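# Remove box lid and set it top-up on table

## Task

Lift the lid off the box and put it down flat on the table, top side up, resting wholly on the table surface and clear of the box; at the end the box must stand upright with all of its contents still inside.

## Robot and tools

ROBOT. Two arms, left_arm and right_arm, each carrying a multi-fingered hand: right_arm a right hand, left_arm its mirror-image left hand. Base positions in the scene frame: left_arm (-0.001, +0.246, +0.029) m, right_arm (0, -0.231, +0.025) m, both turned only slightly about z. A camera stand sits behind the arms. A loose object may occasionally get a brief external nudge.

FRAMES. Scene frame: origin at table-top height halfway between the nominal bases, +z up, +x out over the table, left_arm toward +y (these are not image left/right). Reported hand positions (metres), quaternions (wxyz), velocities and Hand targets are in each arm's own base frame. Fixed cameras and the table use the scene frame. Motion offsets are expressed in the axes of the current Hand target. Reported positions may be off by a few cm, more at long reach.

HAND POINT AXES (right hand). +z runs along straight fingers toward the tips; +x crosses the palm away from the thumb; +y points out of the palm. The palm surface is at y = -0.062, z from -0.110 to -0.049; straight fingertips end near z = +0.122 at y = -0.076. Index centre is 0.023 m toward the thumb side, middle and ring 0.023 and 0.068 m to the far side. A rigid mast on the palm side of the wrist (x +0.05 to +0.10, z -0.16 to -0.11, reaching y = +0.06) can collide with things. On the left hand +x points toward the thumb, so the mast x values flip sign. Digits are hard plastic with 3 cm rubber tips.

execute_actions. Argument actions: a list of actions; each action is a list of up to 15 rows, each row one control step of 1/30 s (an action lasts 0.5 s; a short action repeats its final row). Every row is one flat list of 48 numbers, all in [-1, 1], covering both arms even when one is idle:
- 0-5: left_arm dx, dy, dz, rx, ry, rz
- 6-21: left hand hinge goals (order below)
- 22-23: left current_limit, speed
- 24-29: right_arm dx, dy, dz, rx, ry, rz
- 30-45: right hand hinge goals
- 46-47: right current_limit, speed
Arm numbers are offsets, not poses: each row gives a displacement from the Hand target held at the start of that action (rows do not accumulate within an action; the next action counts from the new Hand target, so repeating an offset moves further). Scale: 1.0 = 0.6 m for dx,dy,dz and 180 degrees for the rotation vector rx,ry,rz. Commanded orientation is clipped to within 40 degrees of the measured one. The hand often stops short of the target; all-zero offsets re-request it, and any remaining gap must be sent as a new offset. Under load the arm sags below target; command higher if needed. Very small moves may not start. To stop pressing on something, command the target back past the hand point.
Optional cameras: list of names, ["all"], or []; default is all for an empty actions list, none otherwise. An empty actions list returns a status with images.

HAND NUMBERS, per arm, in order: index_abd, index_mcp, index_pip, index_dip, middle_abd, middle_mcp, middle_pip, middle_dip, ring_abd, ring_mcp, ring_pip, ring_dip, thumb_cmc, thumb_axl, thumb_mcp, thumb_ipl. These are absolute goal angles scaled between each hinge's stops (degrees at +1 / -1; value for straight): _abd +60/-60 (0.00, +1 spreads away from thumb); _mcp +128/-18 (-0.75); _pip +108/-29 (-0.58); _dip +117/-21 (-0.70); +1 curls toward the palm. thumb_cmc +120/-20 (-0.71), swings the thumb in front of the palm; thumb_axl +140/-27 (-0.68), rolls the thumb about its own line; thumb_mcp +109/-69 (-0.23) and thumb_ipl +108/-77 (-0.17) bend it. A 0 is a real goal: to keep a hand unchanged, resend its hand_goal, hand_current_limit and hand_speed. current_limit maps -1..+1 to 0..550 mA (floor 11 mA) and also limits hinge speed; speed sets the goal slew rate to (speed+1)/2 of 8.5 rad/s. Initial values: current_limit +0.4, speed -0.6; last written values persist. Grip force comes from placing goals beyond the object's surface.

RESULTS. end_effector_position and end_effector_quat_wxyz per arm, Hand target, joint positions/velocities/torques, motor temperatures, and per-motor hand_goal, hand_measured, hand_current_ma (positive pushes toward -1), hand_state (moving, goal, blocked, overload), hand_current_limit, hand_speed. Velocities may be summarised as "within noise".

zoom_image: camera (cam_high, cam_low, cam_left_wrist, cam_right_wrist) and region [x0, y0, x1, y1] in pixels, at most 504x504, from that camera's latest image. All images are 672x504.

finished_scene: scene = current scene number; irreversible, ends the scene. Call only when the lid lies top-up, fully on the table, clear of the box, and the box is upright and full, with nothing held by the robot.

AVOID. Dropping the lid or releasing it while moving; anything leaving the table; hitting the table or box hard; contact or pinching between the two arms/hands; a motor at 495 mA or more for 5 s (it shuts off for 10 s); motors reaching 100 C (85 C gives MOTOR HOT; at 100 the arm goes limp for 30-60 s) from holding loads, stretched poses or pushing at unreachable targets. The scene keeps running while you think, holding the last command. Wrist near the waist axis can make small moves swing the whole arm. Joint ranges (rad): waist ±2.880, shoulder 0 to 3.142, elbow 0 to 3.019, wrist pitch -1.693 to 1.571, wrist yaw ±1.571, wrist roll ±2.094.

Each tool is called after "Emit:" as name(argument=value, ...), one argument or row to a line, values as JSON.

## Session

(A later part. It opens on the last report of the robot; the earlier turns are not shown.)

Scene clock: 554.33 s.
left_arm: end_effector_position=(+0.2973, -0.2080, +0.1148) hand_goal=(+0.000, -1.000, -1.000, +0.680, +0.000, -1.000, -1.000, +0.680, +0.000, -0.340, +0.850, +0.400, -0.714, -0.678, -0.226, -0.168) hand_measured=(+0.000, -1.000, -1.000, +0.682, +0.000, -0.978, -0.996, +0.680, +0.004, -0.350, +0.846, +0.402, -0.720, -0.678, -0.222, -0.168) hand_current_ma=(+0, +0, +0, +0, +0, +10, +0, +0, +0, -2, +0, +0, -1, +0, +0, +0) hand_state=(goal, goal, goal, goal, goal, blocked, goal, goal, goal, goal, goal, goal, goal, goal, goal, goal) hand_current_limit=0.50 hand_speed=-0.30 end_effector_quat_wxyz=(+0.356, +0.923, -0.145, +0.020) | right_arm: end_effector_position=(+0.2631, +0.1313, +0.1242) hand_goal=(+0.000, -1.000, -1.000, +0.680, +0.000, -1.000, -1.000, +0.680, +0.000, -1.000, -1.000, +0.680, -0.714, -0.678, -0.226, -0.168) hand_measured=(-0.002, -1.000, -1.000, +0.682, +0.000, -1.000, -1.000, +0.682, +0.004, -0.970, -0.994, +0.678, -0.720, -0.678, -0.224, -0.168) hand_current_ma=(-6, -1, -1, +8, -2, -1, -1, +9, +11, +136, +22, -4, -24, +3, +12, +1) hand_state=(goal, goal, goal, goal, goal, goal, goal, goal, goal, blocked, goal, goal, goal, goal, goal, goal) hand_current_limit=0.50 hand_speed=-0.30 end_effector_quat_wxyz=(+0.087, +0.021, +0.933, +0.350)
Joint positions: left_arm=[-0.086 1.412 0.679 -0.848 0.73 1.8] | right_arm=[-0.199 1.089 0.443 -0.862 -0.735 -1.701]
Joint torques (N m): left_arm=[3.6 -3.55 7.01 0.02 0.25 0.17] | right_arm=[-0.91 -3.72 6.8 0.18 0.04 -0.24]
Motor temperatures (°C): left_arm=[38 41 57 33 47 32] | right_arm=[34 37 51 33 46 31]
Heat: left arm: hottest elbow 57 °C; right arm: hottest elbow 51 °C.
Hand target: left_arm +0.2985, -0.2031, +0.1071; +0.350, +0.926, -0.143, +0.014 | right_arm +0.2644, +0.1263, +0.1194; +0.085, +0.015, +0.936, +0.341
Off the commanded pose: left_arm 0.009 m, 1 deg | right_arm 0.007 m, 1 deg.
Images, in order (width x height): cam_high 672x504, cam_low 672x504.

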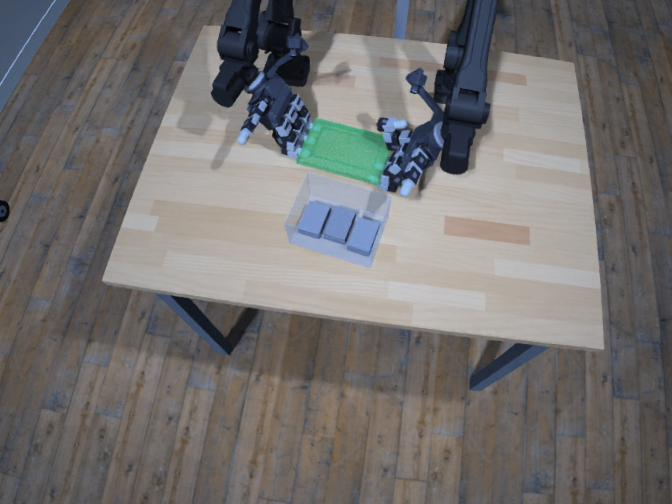

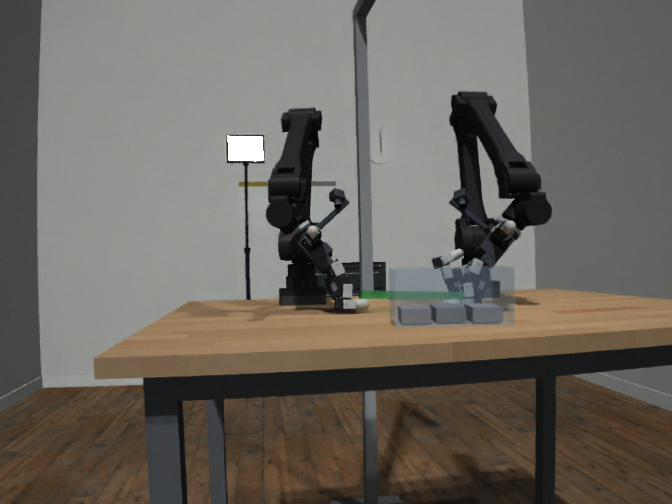

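Emit:
execute_actions(
  actions=[
    [[-0.0018,-0.0219,-0.0256,0,0,0, 0,-1,-1,0.68,0,-1,-1,0.68,0,-0.34,0.85,0.4,-0.714,-0.678,-0.226,-0.168,0.5,-0.3, -0.0005,-0.0216,-0.0256,0,0,0, 0,-1,-1,0.68,0,-1,-1,0.68,0,-1,-1,0.68,-0.714,-0.678,-0.226,-0.168,0.5,-0.3]],
    [[-0.0012,-0.0125,-0.0109,0,0,0, 0,-1,-1,0.68,0,-1,-1,0.68,0,-0.34,0.85,0.4,-0.714,-0.678,-0.226,-0.168,0.5,-0.3, 0.0001,-0.0124,-0.0109,0,0,0, 0,-1,-1,0.68,0,-1,-1,0.68,0,-1,-1,0.68,-0.714,-0.678,-0.226,-0.168,0.5,-0.3]],
  ],
  cameras=["cam_low","cam_high"],
)

Emit:
zoom_image(
  camera="cam_low",
  region=[320, 250, 500, 330],
)

Emit:
zoom_image(
  camera="cam_high",
  region=[260, 80, 440, 220],
)

Scene clock: 557.30 s.
left_arm: end_effector_position=(+0.2940, -0.1794, +0.1140) hand_goal=(+0.000, -1.000, -1.000, +0.680, +0.000, -1.000, -1.000, +0.680, +0.000, -0.340, +0.850, +0.400, -0.714, -0.678, -0.226, -0.168) hand_measured=(+0.000, -1.000, -1.000, +0.680, +0.000, -0.970, -0.998, +0.676, +0.004, -0.344, +0.846, +0.402, -0.720, -0.678, -0.222, -0.168) hand_current_ma=(+0, +0, +0, +0, +0, +18, +0, +0, +0, -1, +0, +0, -1, +0, +0, +0) hand_state=(goal, goal, goal, goal, goal, blocked, goal, goal, goal, goal, goal, goal, goal, goal, goal, goal) hand_current_limit=0.50 hand_speed=-0.30 end_effector_quat_wxyz=(+0.361, +0.922, -0.138, +0.010) | right_arm: end_effector_position=(+0.2533, +0.1046, +0.1213) hand_goal=(+0.000, -1.000, -1.000, +0.680, +0.000, -1.000, -1.000, +0.680, +0.000, -1.000, -1.000, +0.680, -0.714, -0.678, -0.226, -0.168) hand_measured=(-0.002, -1.000, -1.000, +0.682, +0.000, -1.000, -1.000, +0.682, +0.004, -0.968, -0.994, +0.678, -0.720, -0.678, -0.224, -0.168) hand_current_ma=(-6, -1, -1, +8, -2, -1, -1, +9, +11, +146, +22, -6, -24, +3, +12, +1) hand_state=(goal, goal, goal, goal, goal, goal, goal, goal, goal, blocked, goal, goal, goal, goal, goal, goal) hand_current_limit=0.50 hand_speed=-0.30 end_effector_quat_wxyz=(+0.076, +0.027, +0.932, +0.352)
Joint positions: left_arm=[0.008 1.43 0.687 -0.944 0.731 1.921] | right_arm=[-0.33 1.131 0.46 -0.98 -0.734 -1.874]
Joint torques (N m): left_arm=[2.55 -4.54 8.61 -0.12 -0.05 0.17] | right_arm=[-1.14 -3.96 7.91 0.03 0.04 -0.26]
Motor temperatures (°C): left_arm=[38 41 57 33 46 32] | right_arm=[34 37 51 33 46 31]
Heat: left arm: hottest elbow 57 °C; right arm: hottest elbow 51 °C.
Hand target: left_arm +0.3040, -0.1736, +0.1101; +0.350, +0.926, -0.143, +0.013 | right_arm +0.2616, +0.0967, +0.1229; +0.085, +0.015, +0.936, +0.341
Off the commanded pose: left_arm 0.012 m, 1 deg | right_arm 0.011 m, 2 deg.
Images, in order (width x height): cam_high 672x504, cam_low 672x504.

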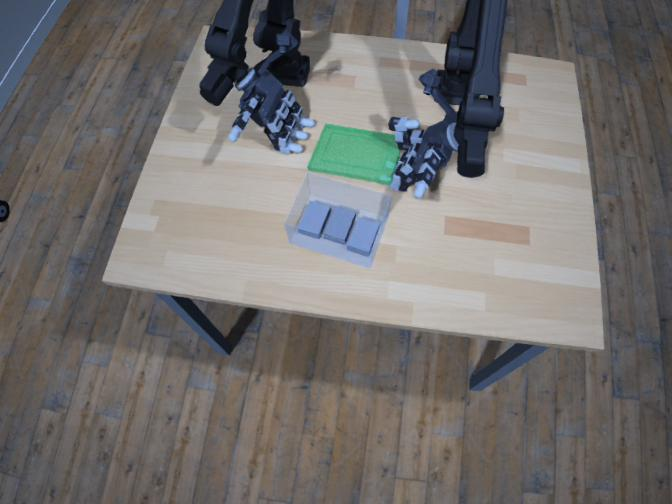

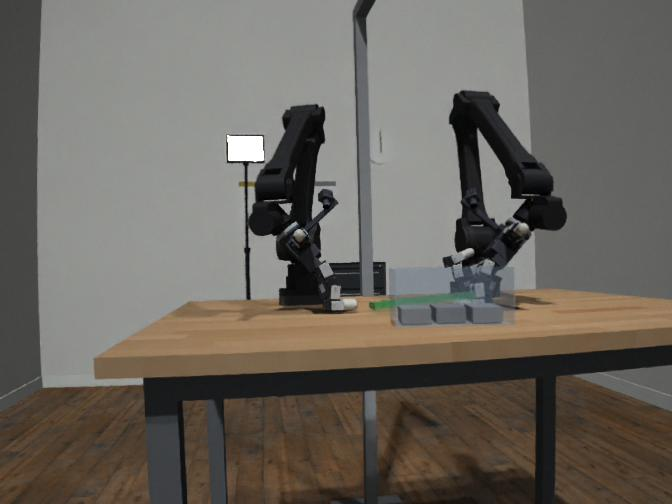

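Scaled by 2.800 from the camera's 672x504 image, which has a finer 960x720 frame.

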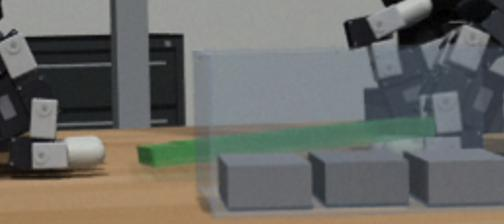

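Scaled by 2.800 from the camera's 672x504 image, which has a finer 960x720 frame.

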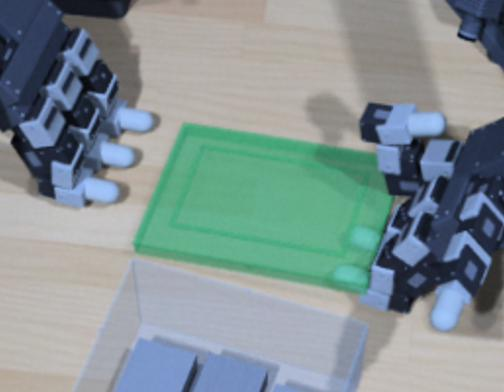

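Emit:
execute_actions(
  actions=[
    [[-0.0012,-0.0125,-0.0109,0,0,0, 0,-1,-1,0.68,0,-1,-1,0.68,0,-0.34,0.85,0.4,-0.714,-0.678,-0.226,-0.168,0.5,-0.3, -0.0005,-0.0216,-0.0256,0,0,0, 0,-1,-1,0.68,0,-1,-1,0.68,0,-1,-1,0.68,-0.714,-0.678,-0.226,-0.168,0.5,-0.3]],
    [[-0.0024,-0.0251,-0.0218,0,0,0, 0,-1,-1,0.68,0,-1,-1,0.68,0,-0.34,0.85,0.4,-0.714,-0.678,-0.226,-0.168,0.5,-0.3, 0,0,0,0,0,0, 0,-1,-1,0.68,0,-1,-1,0.68,0,-1,-1,0.68,-0.714,-0.678,-0.226,-0.168,0.5,-0.3]],
  ],
  cameras=["cam_low","cam_high"],
)

Emit:
zoom_image(
  camera="cam_high",
  region=[260, 80, 460, 220],
)

Scene clock: 559.90 s.
left_arm: end_effector_position=(+0.2992, -0.1504, +0.1137) hand_goal=(+0.000, -1.000, -1.000, +0.680, +0.000, -1.000, -1.000, +0.680, +0.000, -0.340, +0.850, +0.400, -0.714, -0.678, -0.226, -0.168) hand_measured=(+0.000, -1.000, -1.000, +0.680, +0.006, -0.968, -0.998, +0.676, +0.004, -0.344, +0.846, +0.402, -0.720, -0.678, -0.222, -0.168) hand_current_ma=(+0, +0, +0, +0, +1, +21, +0, +0, +0, -1, +0, +0, -1, +0, +0, +0) hand_state=(goal, goal, goal, goal, goal, blocked, goal, goal, goal, goal, goal, goal, goal, goal, goal, goal) hand_current_limit=0.50 hand_speed=-0.30 end_effector_quat_wxyz=(+0.362, +0.922, -0.134, +0.008) | right_arm: end_effector_position=(+0.2487, +0.0860, +0.1207) hand_goal=(+0.000, -1.000, -1.000, +0.680, +0.000, -1.000, -1.000, +0.680, +0.000, -1.000, -1.000, +0.680, -0.714, -0.678, -0.226, -0.168) hand_measured=(-0.002, -1.000, -1.000, +0.682, +0.000, -1.000, -1.000, +0.682, +0.004, -0.972, -0.994, +0.678, -0.720, -0.678, -0.224, -0.168) hand_current_ma=(-6, -1, -1, +8, -2, -1, -1, +9, +11, +130, +22, -6, -24, +3, +12, +1) hand_state=(goal, goal, goal, goal, goal, goal, goal, goal, goal, blocked, goal, goal, goal, goal, goal, goal) hand_current_limit=0.50 hand_speed=-0.30 end_effector_quat_wxyz=(+0.075, +0.022, +0.934, +0.349)
Joint positions: left_arm=[0.1 1.463 0.717 -1.024 0.719 2.035] | right_arm=[-0.414 1.163 0.482 -1.049 -0.715 -1.997]
Joint torques (N m): left_arm=[2.84 -3.96 8.68 0.02 -0.13 0.16] | right_arm=[-1.55 -4.84 8.21 -0.51 -0.34 -0.16]
Motor temperatures (°C): left_arm=[38 41 56 33 46 32] | right_arm=[34 36 51 33 46 31]
Heat: left arm: hottest elbow 56 °C; right arm: hottest elbow 51 °C.
Hand target: left_arm +0.3097, -0.1441, +0.1102; +0.350, +0.926, -0.143, +0.014 | right_arm +0.2596, +0.0770, +0.1261; +0.085, +0.015, +0.936, +0.341
Off the commanded pose: left_arm 0.013 m, 2 deg | right_arm 0.015 m, 2 deg.
Images, in order (width x height): cam_high 672x504, cam_low 672x504.

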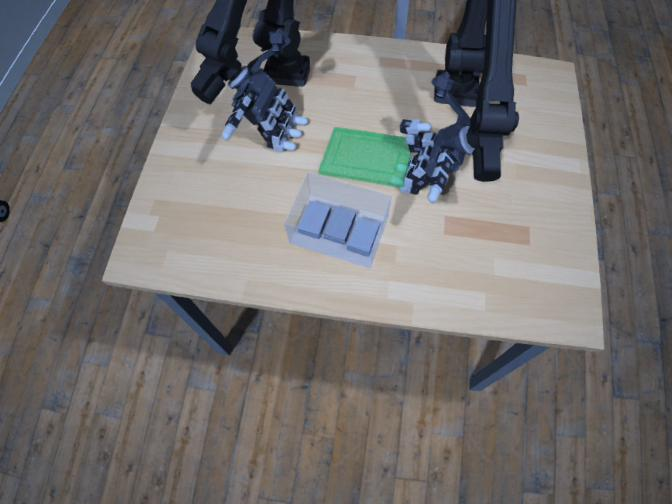

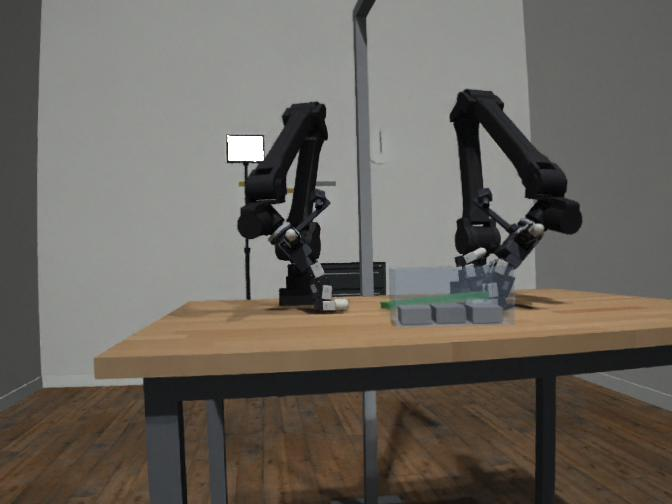

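Scaled by 2.520 from the camera's 672x504 image, which has a finer 960x720 frame.

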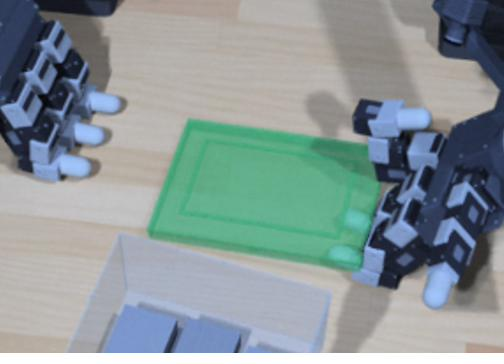

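Emit:
execute_actions(
  actions=[
    [[0,0,0,0,0,0, 0,-1,-1,0.68,0,-1,-1,0.68,0,-0.34,0.85,0.4,-0.714,-0.678,-0.226,-0.168,0.5,-0.3, -0.0752,0.0424,-0.0455,0,0,0, 0,-1,-1,0.68,0,-1,-1,0.68,0,-1,-1,0.68,-0.714,-0.678,-0.226,-0.168,0.5,-0.3]],
    [[0,0,0,0,0,0, 0,-1,-1,0.68,0,-1,-1,0.68,0,-0.34,0.85,0.4,-0.714,-0.678,-0.226,-0.168,0.5,-0.3, -0.0005,0.0559,0.0491,0,0,0, 0,-1,-1,0.68,0,-1,-1,0.68,0,-1,-1,0.68,-0.714,-0.678,-0.226,-0.168,0.5,-0.3]],
    [[0,0,0,0,0,0, 0,-1,-1,0.68,0,-1,-1,0.68,0,-0.34,0.85,0.4,-0.714,-0.678,-0.226,-0.168,0.5,-0.3, -0.0005,0.0559,0.0491,0,0,0, 0,-1,-1,0.68,0,-1,-1,0.68,0,-1,-1,0.68,-0.714,-0.678,-0.226,-0.168,0.5,-0.3]],
  ],
  cameras=["cam_low","cam_high"],
)

Emit:
zoom_image(
  camera="cam_high",
  region=[260, 80, 460, 220],
)

Emit:
zoom_image(
  camera="cam_low",
  region=[320, 250, 500, 330],
)

Scene clock: 565.53 s.
left_arm: end_effector_position=(+0.2992, -0.1504, +0.1137) hand_goal=(+0.000, -1.000, -1.000, +0.680, +0.000, -1.000, -1.000, +0.680, +0.000, -0.340, +0.850, +0.400, -0.714, -0.678, -0.226, -0.168) hand_measured=(+0.000, -1.000, -1.000, +0.680, +0.006, -0.968, -0.998, +0.676, +0.004, -0.344, +0.846, +0.402, -0.720, -0.678, -0.222, -0.168) hand_current_ma=(+0, +0, +0, +0, +1, +21, +0, +0, +0, -1, +0, +0, -1, +0, +0, +0) hand_state=(goal, goal, goal, goal, goal, blocked, goal, goal, goal, goal, goal, goal, goal, goal, goal, goal) hand_current_limit=0.50 hand_speed=-0.30 end_effector_quat_wxyz=(+0.362, +0.922, -0.134, +0.008) | right_arm: end_effector_position=(+0.3065, +0.1605, +0.1629) hand_goal=(+0.000, -1.000, -1.000, +0.680, +0.000, -1.000, -1.000, +0.680, +0.000, -1.000, -1.000, +0.680, -0.714, -0.678, -0.226, -0.168) hand_measured=(-0.002, -1.000, -1.000, +0.682, +0.000, -1.000, -1.000, +0.682, +0.004, -1.000, -0.998, +0.678, -0.720, -0.678, -0.224, -0.168) hand_current_ma=(-5, -1, -1, +8, -2, -1, -1, +9, +11, +0, +9, -6, -26, +3, +12, +1) hand_state=(goal, goal, goal, goal, goal, goal, goal, goal, goal, goal, goal, goal, goal, goal, goal, goal) hand_current_limit=0.50 hand_speed=-0.30 end_effector_quat_wxyz=(+0.072, +0.020, +0.937, +0.342)
Joint positions: left_arm=[0.1 1.463 0.717 -1.024 0.719 2.035] | right_arm=[-0.05 1.118 0.594 -0.892 -0.701 -1.52]
Joint torques (N m): left_arm=[2.61 -4.42 8.65 -0.03 -0.13 0.21] | right_arm=[1.03 -7.06 6.58 1.31 -0.73 0.16]
Motor temperatures (°C): left_arm=[38 40 55 33 45 32] | right_arm=[34 36 50 33 45 31]
Heat: left arm: hottest elbow 55 °C; right arm: hottest elbow 50 °C.
Hand target: left_arm +0.3097, -0.1441, +0.1102; +0.350, +0.926, -0.143, +0.014 | right_arm +0.3073, +0.1642, +0.1685; +0.085, +0.015, +0.936, +0.341
Off the commanded pose: left_arm 0.013 m, 2 deg | right_arm 0.007 m, 2 deg.
Images, in order (width x height): cam_high 672x504, cam_low 672x504.

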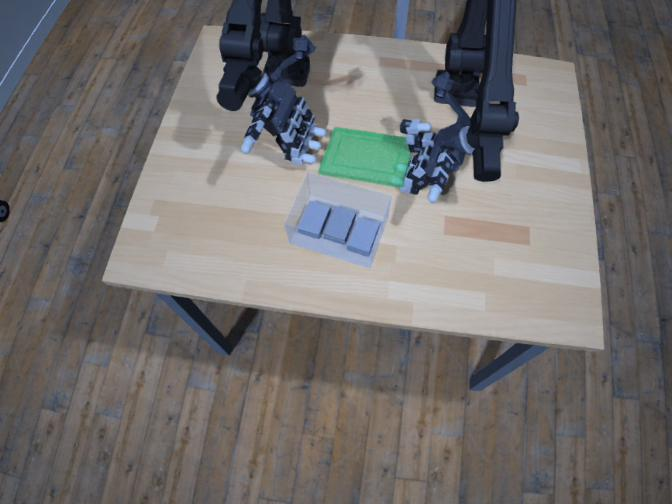

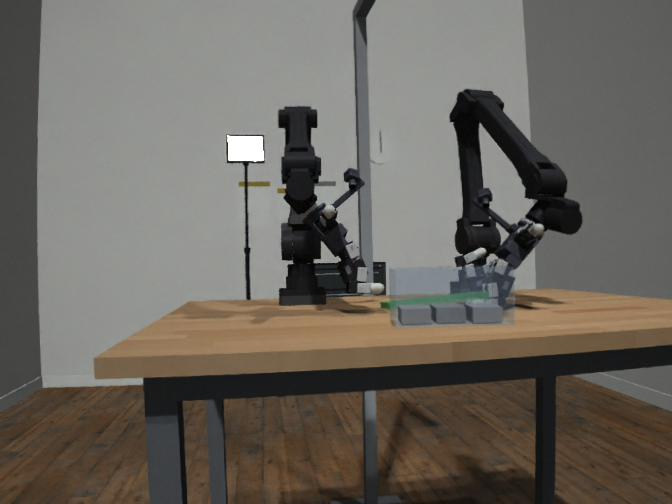

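Scaled by 2.520 from the camera's 672x504 image, which has a finer 960x720 frame.

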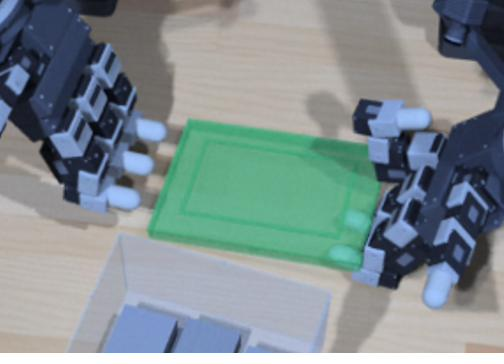

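Scaled by 2.800 from the camera's 672x504 image, which has a finer 960x720 frame.

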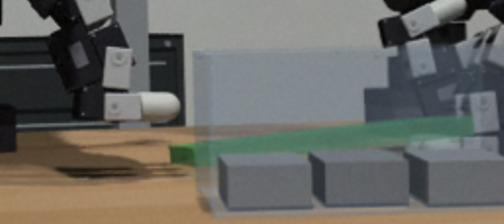

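Emit:
execute_actions(
  actions=[
    [[0,0,0,0,0,0, 0,-1,-1,0.68,0,-1,-1,0.68,0,-0.34,0.85,0.4,-0.714,-0.678,-0.226,-0.168,0.5,-0.3, -0.0005,0.0559,0.0491,0,0,0, 0,-1,-1,0.68,0,-1,-1,0.68,0,-1,-1,0.68,-0.714,-0.678,-0.226,-0.168,0.5,-0.3]],
    [[0,0,0,0,0,0, 0,-1,-1,0.68,0,-1,-1,0.68,0,-0.34,0.85,0.4,-0.714,-0.678,-0.226,-0.168,0.5,-0.3, 0.0075,-0.032,0.0376,0,0,0, 0,-1,-1,0.68,0,-1,-1,0.68,0,-1,-1,0.68,-0.714,-0.678,-0.226,-0.168,0.5,-0.3]],
  ],
  cameras=["cam_low","cam_high"],
)

Emit:
zoom_image(
  camera="cam_high",
  region=[260, 80, 460, 220],
)

Emit:
zoom_image(
  camera="cam_low",
  region=[320, 250, 500, 330],
)

Scene clock: 567.87 s.
left_arm: end_effector_position=(+0.2999, -0.1493, +0.1133) hand_goal=(+0.000, -1.000, -1.000, +0.680, +0.000, -1.000, -1.000, +0.680, +0.000, -0.340, +0.850, +0.400, -0.714, -0.678, -0.226, -0.168) hand_measured=(+0.002, -1.000, -1.000, +0.678, +0.008, -0.964, -0.998, +0.676, +0.004, -0.338, +0.846, +0.402, -0.720, -0.678, -0.222, -0.168) hand_current_ma=(+0, +0, +0, +0, +1, +26, +0, +0, +0, +0, +0, +0, -1, +0, +0, +0) hand_state=(goal, goal, goal, goal, goal, blocked, goal, goal, goal, goal, goal, goal, goal, goal, goal, goal) hand_current_limit=0.50 hand_speed=-0.30 end_effector_quat_wxyz=(+0.360, +0.923, -0.134, +0.008) | right_arm: end_effector_position=(+0.3115, +0.2042, +0.1456) hand_goal=(+0.000, -1.000, -1.000, +0.680, +0.000, -1.000, -1.000, +0.680, +0.000, -1.000, -1.000, +0.680, -0.714, -0.678, -0.226, -0.168) hand_measured=(-0.002, -1.000, -1.000, +0.682, +0.000, -1.000, -1.000, +0.682, +0.012, -0.994, -0.990, +0.702, -0.720, -0.678, -0.224, -0.168) hand_current_ma=(-5, -1, -1, +8, -2, -1, -1, +9, +42, +26, +39, +91, -26, +3, +12, +1) hand_state=(goal, goal, goal, goal, goal, goal, goal, goal, goal, goal, goal, blocked, goal, goal, goal, goal) hand_current_limit=0.50 hand_speed=-0.30 end_effector_quat_wxyz=(+0.089, +0.017, +0.935, +0.342)
Joint positions: left_arm=[0.103 1.464 0.72 -1.026 0.714 2.035] | right_arm=[0.119 1.133 0.537 -0.65 -0.658 -1.303]
Joint torques (N m): left_arm=[2.43 -4.31 8.5 0.1 0.05 0.21] | right_arm=[0.85 -5.13 6.12 2.04 -0.49 0.12]
Motor temperatures (°C): left_arm=[38 40 55 33 45 32] | right_arm=[34 36 50 33 45 31]
Heat: left arm: hottest elbow 55 °C; right arm: hottest elbow 50 °C.
Hand target: left_arm +0.3095, -0.1441, +0.1101; +0.350, +0.926, -0.143, +0.014 | right_arm +0.3116, +0.2086, +0.1379; +0.085, +0.015, +0.936, +0.341
Off the commanded pose: left_arm 0.011 m, 2 deg | right_arm 0.009 m, 1 deg.
Images, in order (width x height): cam_high 672x504, cam_low 672x504.

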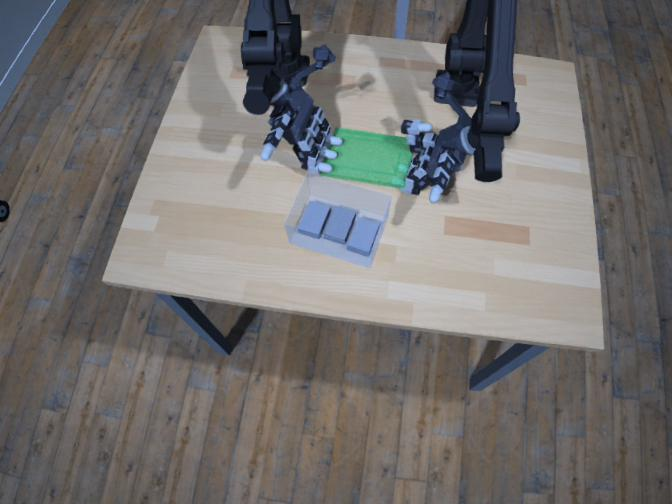

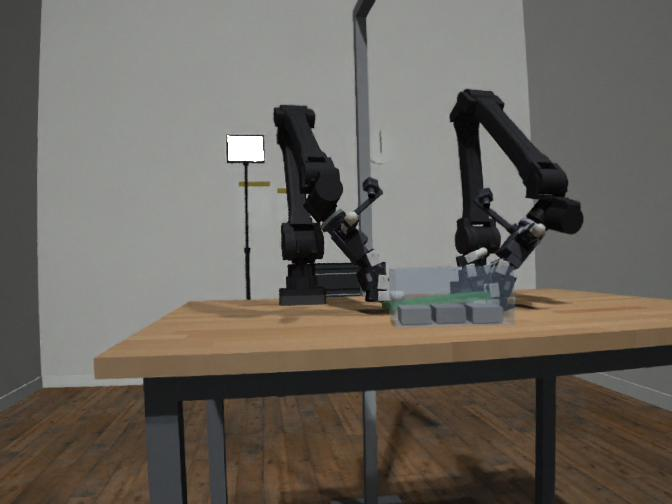

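Scaled by 2.520 from the camera's 672x504 image, which has a finer 960x720 frame.

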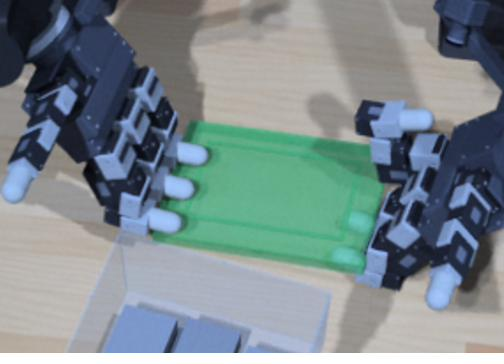

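Scaled by 2.800 from the camera's 672x504 image, which has a finer 960x720 frame.

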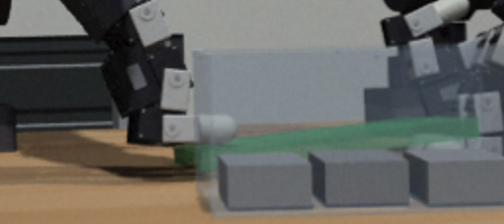

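Emit:
execute_actions(
  actions=[
    [[0,0,0,0,0,0, 0,-1,-1,0.68,0,-1,-1,0.68,0,-0.34,0.85,0.4,-0.714,-0.678,-0.226,-0.168,0.5,-0.3, 0.0015,-0.0064,0.0075,0,0,0, 0,-1,-1,0.68,0,-1,-1,0.68,0,-1,-1,0.68,-0.714,-0.678,-0.226,-0.168,0.5,-0.3]],
    [[-0.0024,-0.0251,-0.0218,0,0,0, 0,-1,-1,0.66,0,-1,-1,0.66,0,-0.34,0.85,0.4,-0.714,-0.678,-0.226,-0.168,0.5,-0.3, 0,0,0,0,0,0, 0,-1,-1,0.68,0,-1,-1,0.68,0,-1,-1,0.68,-0.714,-0.678,-0.226,-0.168,0.5,-0.3]],
    [[-0.0024,-0.0251,-0.0218,0,0,0, 0,-1,-1,0.64,0,-1,-1,0.64,0,-0.34,0.85,0.4,-0.714,-0.678,-0.226,-0.168,0.5,-0.3, 0,0,0,0,0,0, 0,-1,-1,0.68,0,-1,-1,0.68,0,-1,-1,0.68,-0.714,-0.678,-0.226,-0.168,0.5,-0.3]],
  ],
  cameras=["cam_low","cam_high"],
)

Emit:
zoom_image(
  camera="cam_high",
  region=[260, 80, 460, 220],
)

Emit:
zoom_image(
  camera="cam_low",
  region=[360, 250, 540, 330],
)

Scene clock: 570.67 s.
left_arm: end_effector_position=(+0.3059, -0.1156, +0.1111) hand_goal=(+0.000, -1.000, -1.000, +0.640, +0.000, -1.000, -1.000, +0.640, +0.000, -0.340, +0.850, +0.400, -0.714, -0.678, -0.226, -0.168) hand_measured=(+0.002, -1.000, -1.000, +0.642, +0.008, -0.950, -0.990, +0.634, +0.004, -0.336, +0.846, +0.402, -0.720, -0.678, -0.222, -0.168) hand_current_ma=(+0, +0, +0, +0, +1, +51, +2, -1, +0, +0, +0, +0, -1, +0, +0, +0) hand_state=(goal, goal, goal, goal, goal, blocked, goal, goal, goal, goal, goal, goal, goal, goal, goal, goal) hand_current_limit=0.50 hand_speed=-0.30 end_effector_quat_wxyz=(+0.351, +0.931, -0.096, +0.007) | right_arm: end_effector_position=(+0.3125, +0.2056, +0.1396) hand_goal=(+0.000, -1.000, -1.000, +0.680, +0.000, -1.000, -1.000, +0.680, +0.000, -1.000, -1.000, +0.680, -0.714, -0.678, -0.226, -0.168) hand_measured=(-0.002, -1.000, -1.000, +0.682, +0.000, -1.000, -1.000, +0.682, -0.002, -0.970, -0.982, +0.698, -0.720, -0.678, -0.224, -0.168) hand_current_ma=(-5, -1, -1, +8, -2, -1, -1, +9, -5, +136, +73, +72, -26, +3, +12, +1) hand_state=(goal, goal, goal, goal, goal, goal, goal, goal, goal, blocked, goal, goal, goal, goal, goal, goal) hand_current_limit=0.50 hand_speed=-0.30 end_effector_quat_wxyz=(+0.090, +0.017, +0.934, +0.345)
Joint positions: left_arm=[0.208 1.471 0.73 -1.076 0.681 2.072] | right_arm=[0.122 1.151 0.526 -0.614 -0.661 -1.297]
Joint torques (N m): left_arm=[3.43 -5.01 8.83 0.1 -0.43 0.17] | right_arm=[2.14 -5.19 6.31 1.84 -0.32 0.06]
Motor temperatures (°C): left_arm=[38 40 55 33 44 32] | right_arm=[34 36 50 33 45 31]
Heat: left arm: hottest elbow 55 °C; right arm: hottest elbow 50 °C.
Hand target: left_arm +0.3171, -0.1048, +0.1102; +0.350, +0.926, -0.143, +0.014 | right_arm +0.3116, +0.2086, +0.1319; +0.085, +0.015, +0.936, +0.341
Off the commanded pose: left_arm 0.015 m, 5 deg | right_arm 0.008 m, 1 deg.
joint sent to its limit (left arm) — joint 6 (wrist roll), upper limit. The joint targets are off in orientation, not in position.
Images, in order (width x height): cam_high 672x504, cam_low 672x504.

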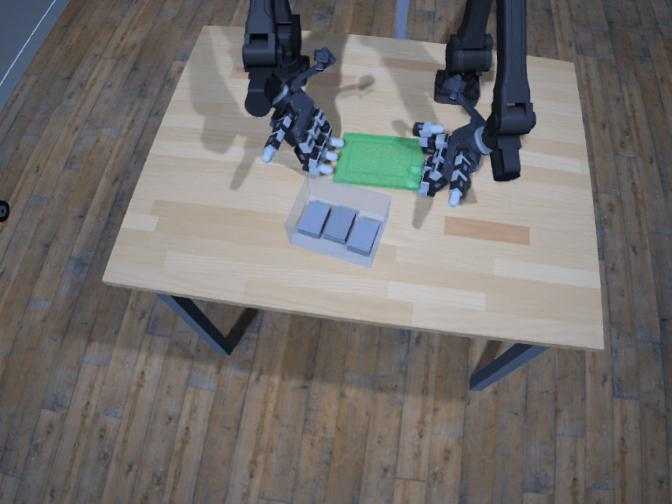

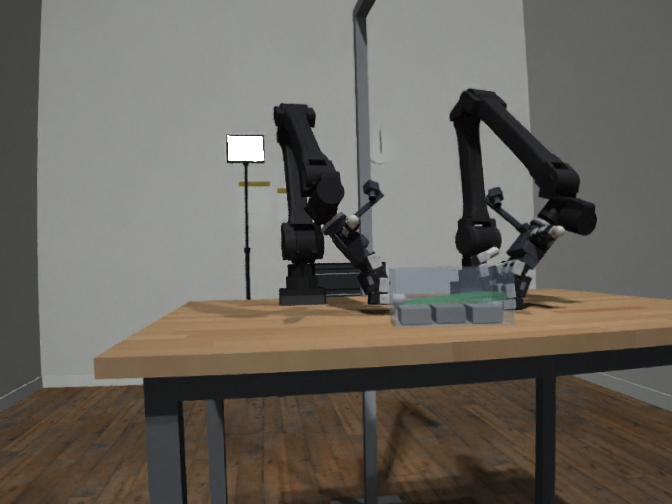

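Scaled by 2.520 from the camera's 672x504 image, which has a finer 960x720 frame.

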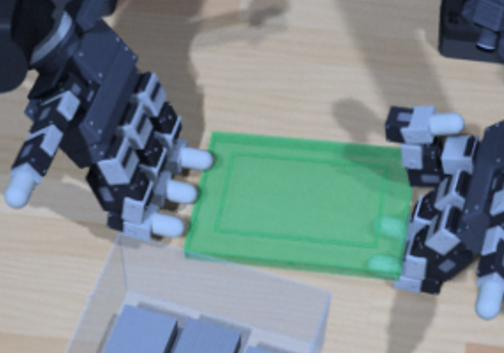

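Scaled by 2.800 from the camera's 672x504 image, which has a finer 960x720 frame.

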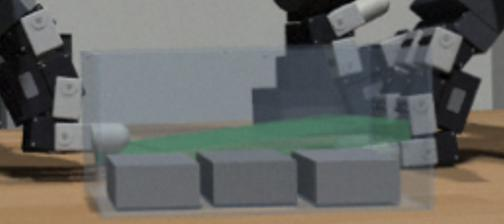

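Emit:
execute_actions(
  actions=[
    [[0,0,0,0,0,0, 0,-1,-1,0.64,0,-1,-1,0.64,0,-0.34,0.85,0.4,-0.714,-0.678,-0.226,-0.168,0.5,-0.3, -0.0124,0.0534,-0.0627,0,0,0, 0,-1,-1,0.68,0,-1,-1,0.68,0,-1,-1,0.68,-0.714,-0.678,-0.226,-0.168,0.5,-0.3]],
    [[0.0024,0.0251,0.0218,0,0,0, 0,-1,-1,0.64,0,-1,-1,0.64,0,-0.34,0.85,0.4,-0.714,-0.678,-0.226,-0.168,0.5,-0.3, 0.0003,-0.0745,-0.0655,0,0,0, 0,-1,-1,0.68,0,-1,-1,0.68,0,-1,-1,0.68,-0.714,-0.678,-0.226,-0.168,0.5,-0.3]],
    [[0.0036,0.0377,0.0327,0,0,0, 0,-1,-1,0.64,0,-1,-1,0.64,0,-0.34,0.85,0.4,-0.714,-0.678,-0.226,-0.168,0.5,-0.3, 0,0,0,0,0,0, 0,-1,-1,0.68,0,-1,-1,0.68,0,-1,-1,0.68,-0.714,-0.678,-0.226,-0.168,0.5,-0.3]],
  ],
  cameras=["cam_low","cam_high"],
)

Emit:
zoom_image(
  camera="cam_high",
  region=[260, 80, 460, 220],
)

Emit:
zoom_image(
  camera="cam_low",
  region=[360, 250, 540, 330],
)

Scene clock: 574.70 s.
left_arm: end_effector_position=(+0.3053, -0.1525, +0.1138) hand_goal=(+0.000, -1.000, -1.000, +0.640, +0.000, -1.000, -1.000, +0.640, +0.000, -0.340, +0.850, +0.400, -0.714, -0.678, -0.226, -0.168) hand_measured=(+0.002, -1.000, -1.000, +0.642, +0.022, -0.972, -0.994, +0.646, +0.004, -0.344, +0.846, +0.402, -0.720, -0.678, -0.222, -0.168) hand_current_ma=(+0, +0, +0, +0, +7, +17, +1, +1, +0, -1, +0, +0, -1, +0, +0, +0) hand_state=(goal, goal, goal, goal, blocked, blocked, goal, goal, goal, goal, goal, goal, goal, goal, goal, goal) hand_current_limit=0.50 hand_speed=-0.30 end_effector_quat_wxyz=(+0.357, +0.924, -0.138, +0.010) | right_arm: end_effector_position=(+0.2897, +0.1540, +0.1643) hand_goal=(+0.000, -1.000, -1.000, +0.680, +0.000, -1.000, -1.000, +0.680, +0.000, -1.000, -1.000, +0.680, -0.714, -0.678, -0.226, -0.168) hand_measured=(-0.002, -1.000, -1.000, +0.682, +0.000, -1.000, -1.000, +0.682, -0.002, -1.000, -0.998, +0.682, -0.720, -0.678, -0.224, -0.168) hand_current_ma=(-5, -1, -1, +8, -2, -1, -1, +9, -9, +1, +10, +8, -26, +3, +12, +1) hand_state=(goal, goal, goal, goal, goal, goal, goal, goal, goal, goal, goal, goal, goal, goal, goal, goal) hand_current_limit=0.50 hand_speed=-0.30 end_effector_quat_wxyz=(+0.064, +0.022, +0.937, +0.342)
Joint positions: left_arm=[0.089 1.471 0.734 -1.018 0.71 2.026] | right_arm=[-0.079 1.077 0.575 -0.96 -0.703 -1.564]
Joint torques (N m): left_arm=[1.2 -6.3 6.19 0.66 0.32 -0.06] | right_arm=[-1.14 -5.19 10.22 -0.08 -0.96 0]
Heat: left arm: hottest elbow 54 °C; right arm: hottest elbow 50 °C.
Hand target: left_arm +0.3078, -0.1540, +0.1102; +0.350, +0.926, -0.143, +0.014 | right_arm +0.3060, +0.1494, +0.1828; +0.085, +0.015, +0.936, +0.341
Off the commanded pose: left_arm 0.005 m, 1 deg | right_arm 0.025 m, 3 deg.
Images, in order (width x height): cam_high 672x504, cam_low 672x504.

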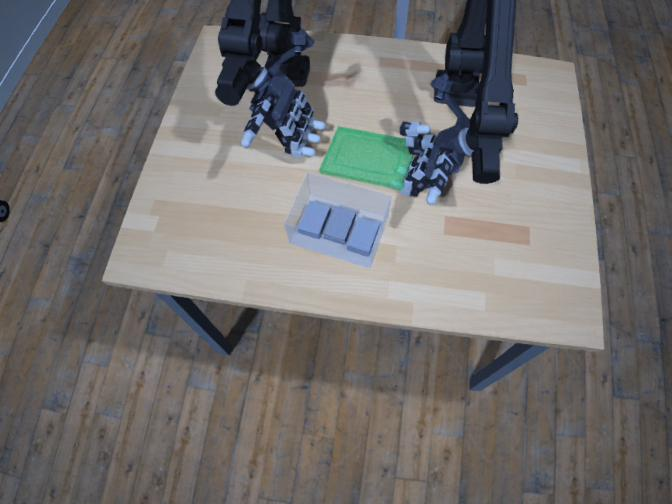

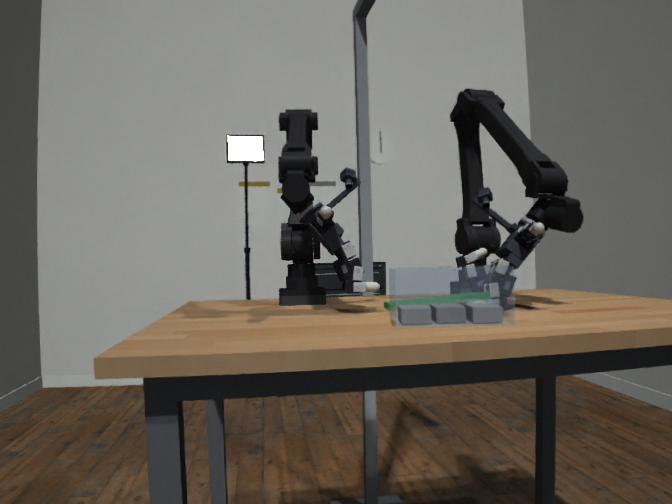

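Scaled by 2.520 from the camera's 672x504 image, which has a finer 960x720 frame.

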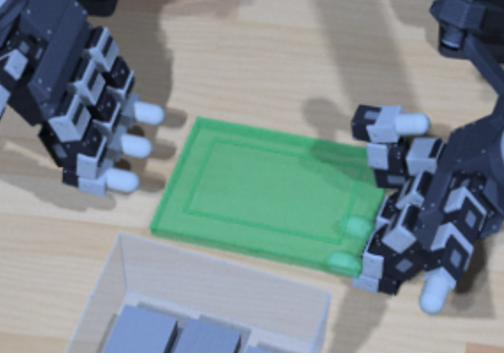

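Scaled by 2.800 from the camera's 672x504 image, which has a finer 960x720 frame.

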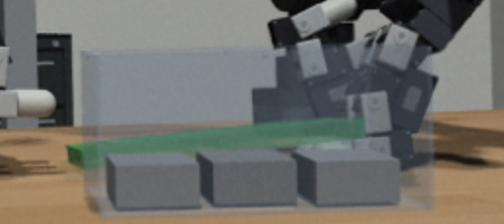

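Emit:
execute_actions(
  actions=[
    [[0.0025,0.013,-0.0153,0,0,0, 0,-1,-1,0.5,0,-1,-1,0.5,0,-0.34,0.85,0.4,-0.714,-0.678,-0.226,-0.168,0.5,-0.3, 0,0,0,0,0,0, 0,-1,-1,0.68,0,-1,-1,0.68,0,-1,-1,0.68,-0.714,-0.678,-0.226,-0.168,0.5,-0.3]],
    [[0.0033,0.017,-0.02,0,0,0, 0,-1,-1,0.3,0,-1,-1,0.3,0,-0.34,0.85,0.4,-0.714,-0.678,-0.226,-0.168,0.5,-0.3, 0,0,0,0,0,0, 0,-1,-1,0.68,0,-1,-1,0.68,0,-1,-1,0.68,-0.714,-0.678,-0.226,-0.168,0.5,-0.3]],
  ],
  cameras=["cam_low","cam_high"],
)

Emit:
zoom_image(
  camera="cam_low",
  region=[420, 250, 540, 330],
)

Scene clock: 577.13 s.
left_arm: end_effector_position=(+0.2968, -0.1534, +0.1280) hand_goal=(+0.000, -1.000, -1.000, +0.300, +0.000, -1.000, -1.000, +0.300, +0.000, -0.340, +0.850, +0.400, -0.714, -0.678, -0.226, -0.168) hand_measured=(+0.000, -1.000, -0.998, +0.300, -0.010, -0.978, -0.982, +0.314, +0.004, -0.346, +0.846, +0.402, -0.720, -0.678, -0.222, -0.168) hand_current_ma=(+0, +0, +0, +0, -2, +10, +6, +4, +0, -1, +0, +0, -1, +0, +0, +0) hand_state=(goal, goal, goal, goal, goal, blocked, goal, goal, goal, goal, goal, goal, goal, goal, goal, goal) hand_current_limit=0.50 hand_speed=-0.30 end_effector_quat_wxyz=(+0.356, +0.924, -0.137, +0.003) | right_arm: end_effector_position=(+0.2897, +0.1539, +0.1643) hand_goal=(+0.000, -1.000, -1.000, +0.680, +0.000, -1.000, -1.000, +0.680, +0.000, -1.000, -1.000, +0.680, -0.714, -0.678, -0.226, -0.168) hand_measured=(-0.002, -1.000, -1.000, +0.682, +0.000, -1.000, -1.000, +0.682, -0.002, -1.000, -0.998, +0.682, -0.720, -0.678, -0.224, -0.168) hand_current_ma=(-5, -1, -1, +8, -2, -1, -1, +9, -9, +1, +10, +8, -26, +3, +12, +1) hand_state=(goal, goal, goal, goal, goal, goal, goal, goal, goal, goal, goal, goal, goal, goal, goal, goal) hand_current_limit=0.50 hand_speed=-0.30 end_effector_quat_wxyz=(+0.064, +0.021, +0.937, +0.341)
Joint positions: left_arm=[0.087 1.425 0.734 -1.078 0.705 2.025] | right_arm=[-0.08 1.077 0.575 -0.96 -0.703 -1.565]
Joint torques (N m): left_arm=[1.32 -6.59 9.5 -0.53 0.54 -0.05] | right_arm=[-1.03 -5.48 10.41 0.13 -0.9 -0.06]
Heat: left arm: hottest elbow 54 °C; right arm: hottest elbow 50 °C.
Hand target: left_arm +0.3077, -0.1539, +0.1381; +0.350, +0.926, -0.143, +0.014 | right_arm +0.3061, +0.1493, +0.1828; +0.085, +0.015, +0.936, +0.341
Off the commanded pose: left_arm 0.015 m, 2 deg | right_arm 0.025 m, 3 deg.
Images, in order (width x height): cam_high 672x504, cam_low 672x504.

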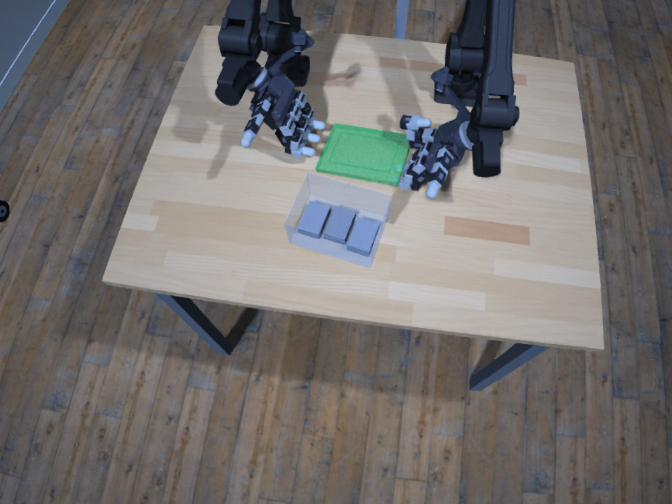

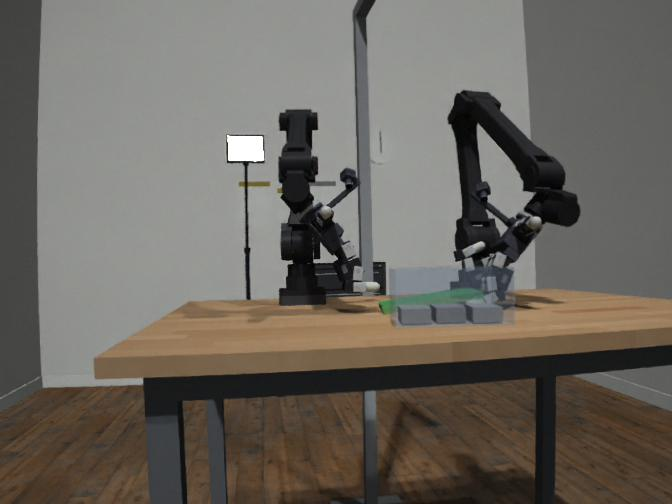

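Scaled by 4.200 from the camera's 672x504 image, which has a finer 960x720 frame.

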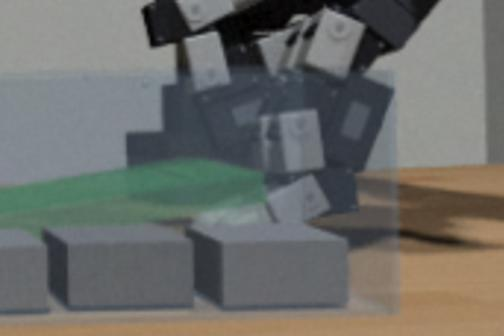

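Emit:
execute_actions(
  actions=[
    [[-0.0024,-0.0251,-0.0218,0,0,0, 0,-1,-1,0.25,0,-1,-1,0.25,0,-0.34,0.85,0.4,-0.714,-0.678,-0.226,-0.168,0.5,-0.3, 0,0,0,0,0,0, 0,-1,-1,0.68,0,-1,-1,0.68,0,-1,-1,0.68,-0.714,-0.678,-0.226,-0.168,0.5,-0.3]],
    [[-0.0018,-0.0188,-0.0164,0,0,0, 0,-1,-1,0.2,0,-1,-1,0.2,0,-0.34,0.85,0.4,-0.714,-0.678,-0.226,-0.168,0.5,-0.3, 0,0,0,0,0,0, 0,-1,-1,0.68,0,-1,-1,0.68,0,-1,-1,0.68,-0.714,-0.678,-0.226,-0.168,0.5,-0.3]],
  ],
  cameras=["cam_low","cam_high"],
)

Emit:
zoom_image(
  camera="cam_low",
  region=[380, 250, 540, 330],
)

Emit:
zoom_image(
  camera="cam_high",
  region=[260, 80, 460, 220],
)

Scene clock: 579.33 s.
left_arm: end_effector_position=(+0.2988, -0.1278, +0.1305) hand_goal=(+0.000, -1.000, -1.000, +0.200, +0.000, -1.000, -1.000, +0.200, +0.000, -0.340, +0.850, +0.400, -0.714, -0.678, -0.226, -0.168) hand_measured=(+0.000, -0.994, -0.996, +0.210, -0.008, -0.972, -0.982, +0.228, +0.004, -0.346, +0.846, +0.402, -0.720, -0.678, -0.222, -0.168) hand_current_ma=(+0, +1, +0, +2, -1, +16, +7, +15, +0, -1, +0, +0, -1, +0, +0, +0) hand_state=(goal, goal, goal, goal, goal, blocked, goal, blocked, goal, goal, goal, goal, goal, goal, goal, goal) hand_current_limit=0.50 hand_speed=-0.30 end_effector_quat_wxyz=(+0.353, +0.928, -0.118, -0.001) | right_arm: end_effector_position=(+0.2897, +0.1539, +0.1643) hand_goal=(+0.000, -1.000, -1.000, +0.680, +0.000, -1.000, -1.000, +0.680, +0.000, -1.000, -1.000, +0.680, -0.714, -0.678, -0.226, -0.168) hand_measured=(-0.002, -1.000, -1.000, +0.682, +0.000, -1.000, -1.000, +0.682, -0.002, -1.000, -0.998, +0.682, -0.720, -0.678, -0.224, -0.168) hand_current_ma=(-5, -1, -1, +8, -2, -1, -1, +9, -9, +1, +10, +8, -26, +3, +12, +1) hand_state=(goal, goal, goal, goal, goal, goal, goal, goal, goal, goal, goal, goal, goal, goal, goal, goal) hand_current_limit=0.50 hand_speed=-0.30 end_effector_quat_wxyz=(+0.064, +0.021, +0.937, +0.341)
Joint positions: left_arm=[0.169 1.431 0.75 -1.144 0.684 2.084] | right_arm=[-0.08 1.077 0.575 -0.96 -0.703 -1.565]
Joint torques (N m): left_arm=[3.14 -5.66 10.28 -0.1 0.17 0.11] | right_arm=[-0.97 -4.84 10.29 0.12 -0.94 -0.04]
Heat: left arm: hottest elbow 54 °C; right arm: hottest elbow 51 °C.
Hand target: left_arm +0.3143, -0.1195, +0.1382; +0.349, +0.926, -0.143, +0.014 | right_arm +0.3061, +0.1493, +0.1828; +0.085, +0.015, +0.936, +0.341
Off the commanded pose: left_arm 0.019 m, 3 deg | right_arm 0.025 m, 3 deg.
joint sent to its limit (left arm) — joint 6 (wrist roll), upper limit. The joint targets still meet the commanded pose.
Images, in order (width x height): cam_high 672x504, cam_low 672x504.

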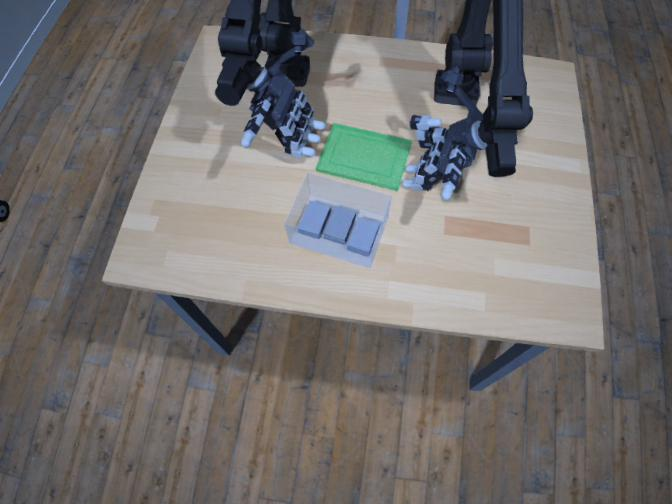

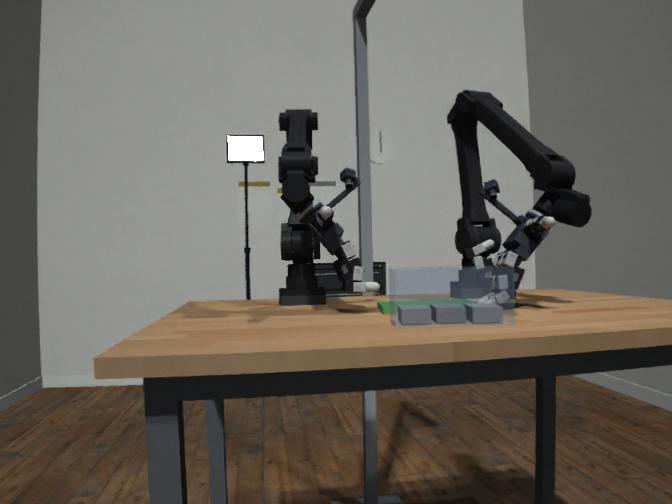

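Scaled by 3.150 from the camera's 672x504 image, which has a finer 960x720 frame.

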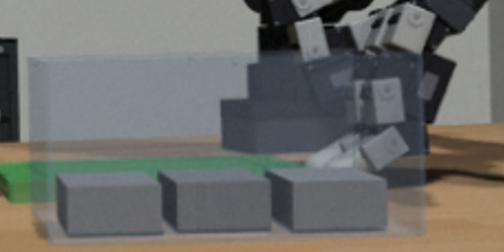

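Scaled by 2.520 from the camera's 672x504 image, which has a finer 960x720 frame.

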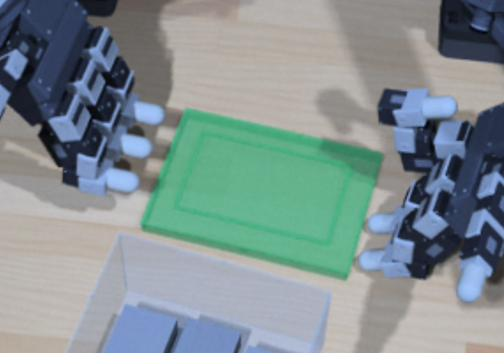

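Emit:
execute_actions(
  actions=[
    [[0.0062,0.0322,-0.0378,0,0,0, 0,-1,-1,0.2,0,-1,-1,0.2,0,-0.34,0.85,0.4,-0.714,-0.678,-0.226,-0.168,0.5,-0.3, -0.0075,0.032,-0.0376,0,0,0, 0,-1,-1,0.68,0,-1,-1,0.68,0,-1,-1,0.68,-0.714,-0.678,-0.226,-0.168,0.5,-0.3]],
    [[0.0124,0.0644,-0.0756,0,0,0, 0,-1,-1,0.2,0,-1,-1,0.2,0,-0.34,0.85,0.4,-0.714,-0.678,-0.226,-0.168,0.5,-0.3, -0.0149,0.0641,-0.0753,0,0,0, 0,-1,-1,0.68,0,-1,-1,0.68,0,-1,-1,0.68,-0.714,-0.678,-0.226,-0.168,0.5,-0.3]],
  ],
  cameras=["cam_low","cam_high"],
)

Emit:
zoom_image(
  camera="cam_low",
  region=[360, 230, 540, 330],
)

Scene clock: 581.83 s.
left_arm: end_effector_position=(+0.3010, -0.1256, +0.2143) hand_goal=(+0.000, -1.000, -1.000, +0.200, +0.000, -1.000, -1.000, +0.200, +0.000, -0.340, +0.850, +0.400, -0.714, -0.678, -0.226, -0.168) hand_measured=(+0.000, -1.000, -0.998, +0.202, -0.002, -1.000, -0.998, +0.202, +0.004, -0.346, +0.846, +0.402, -0.720, -0.678, -0.222, -0.168) hand_current_ma=(+0, +0, +0, +0, +0, +0, +0, +0, +0, -1, +0, +0, -1, +0, +0, +0) hand_state=(goal, goal, goal, goal, goal, goal, goal, goal, goal, goal, goal, goal, goal, goal, goal, goal) hand_current_limit=0.50 hand_speed=-0.30 end_effector_quat_wxyz=(+0.347, +0.930, -0.119, -0.002) | right_arm: end_effector_position=(+0.2950, +0.1538, +0.2537) hand_goal=(+0.000, -1.000, -1.000, +0.680, +0.000, -1.000, -1.000, +0.680, +0.000, -1.000, -1.000, +0.680, -0.714, -0.678, -0.226, -0.168) hand_measured=(-0.002, -1.000, -1.000, +0.682, +0.000, -1.000, -1.000, +0.682, -0.002, -1.000, -0.998, +0.682, -0.720, -0.678, -0.224, -0.168) hand_current_ma=(-5, -1, -1, +8, -2, -1, -1, +9, -9, +1, +10, +8, -26, +3, +12, +1) hand_state=(goal, goal, goal, goal, goal, goal, goal, goal, goal, goal, goal, goal, goal, goal, goal, goal) hand_current_limit=0.50 hand_speed=-0.30 end_effector_quat_wxyz=(+0.065, +0.021, +0.937, +0.343)
Joint positions: left_arm=[0.171 1.298 0.888 -1.411 0.669 2.084] | right_arm=[-0.08 0.985 0.767 -1.241 -0.706 -1.565]
Joint torques (N m): left_arm=[2.43 -5.13 12.15 -0.47 0.72 0.08] | right_arm=[-0.44 -4.95 11.02 0.29 -0.68 -0.03]
Heat: left arm: hottest elbow 54 °C; right arm: hottest elbow 51 °C.
Hand target: left_arm +0.3141, -0.1195, +0.2282; +0.350, +0.926, -0.143, +0.013 | right_arm +0.3061, +0.1493, +0.2727; +0.085, +0.015, +0.936, +0.341
Off the commanded pose: left_arm 0.020 m, 3 deg | right_arm 0.022 m, 2 deg.
joint sent to its limit (left arm) — joint 6 (wrist roll), upper limit. The joint targets still meet the commanded pose.
Images, in order (width x height): cam_high 672x504, cam_low 672x504.

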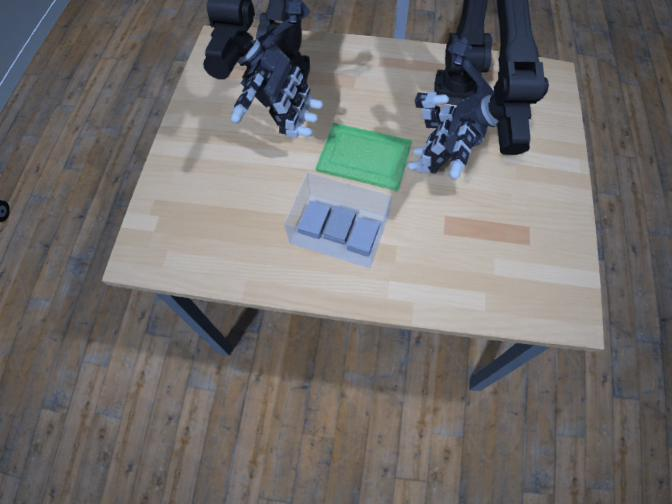

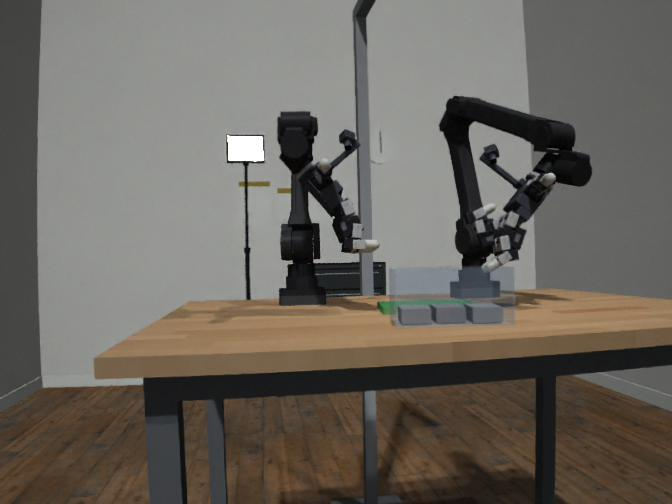

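Scaled by 2.800 from the camera's 672x504 image, which has a finer 960x720 frame.

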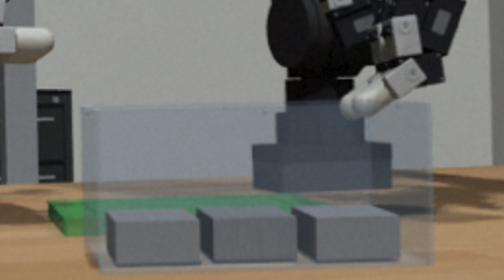

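Emit:
finished_scene(
  scene=1,
)

The scene is finished: the task was done.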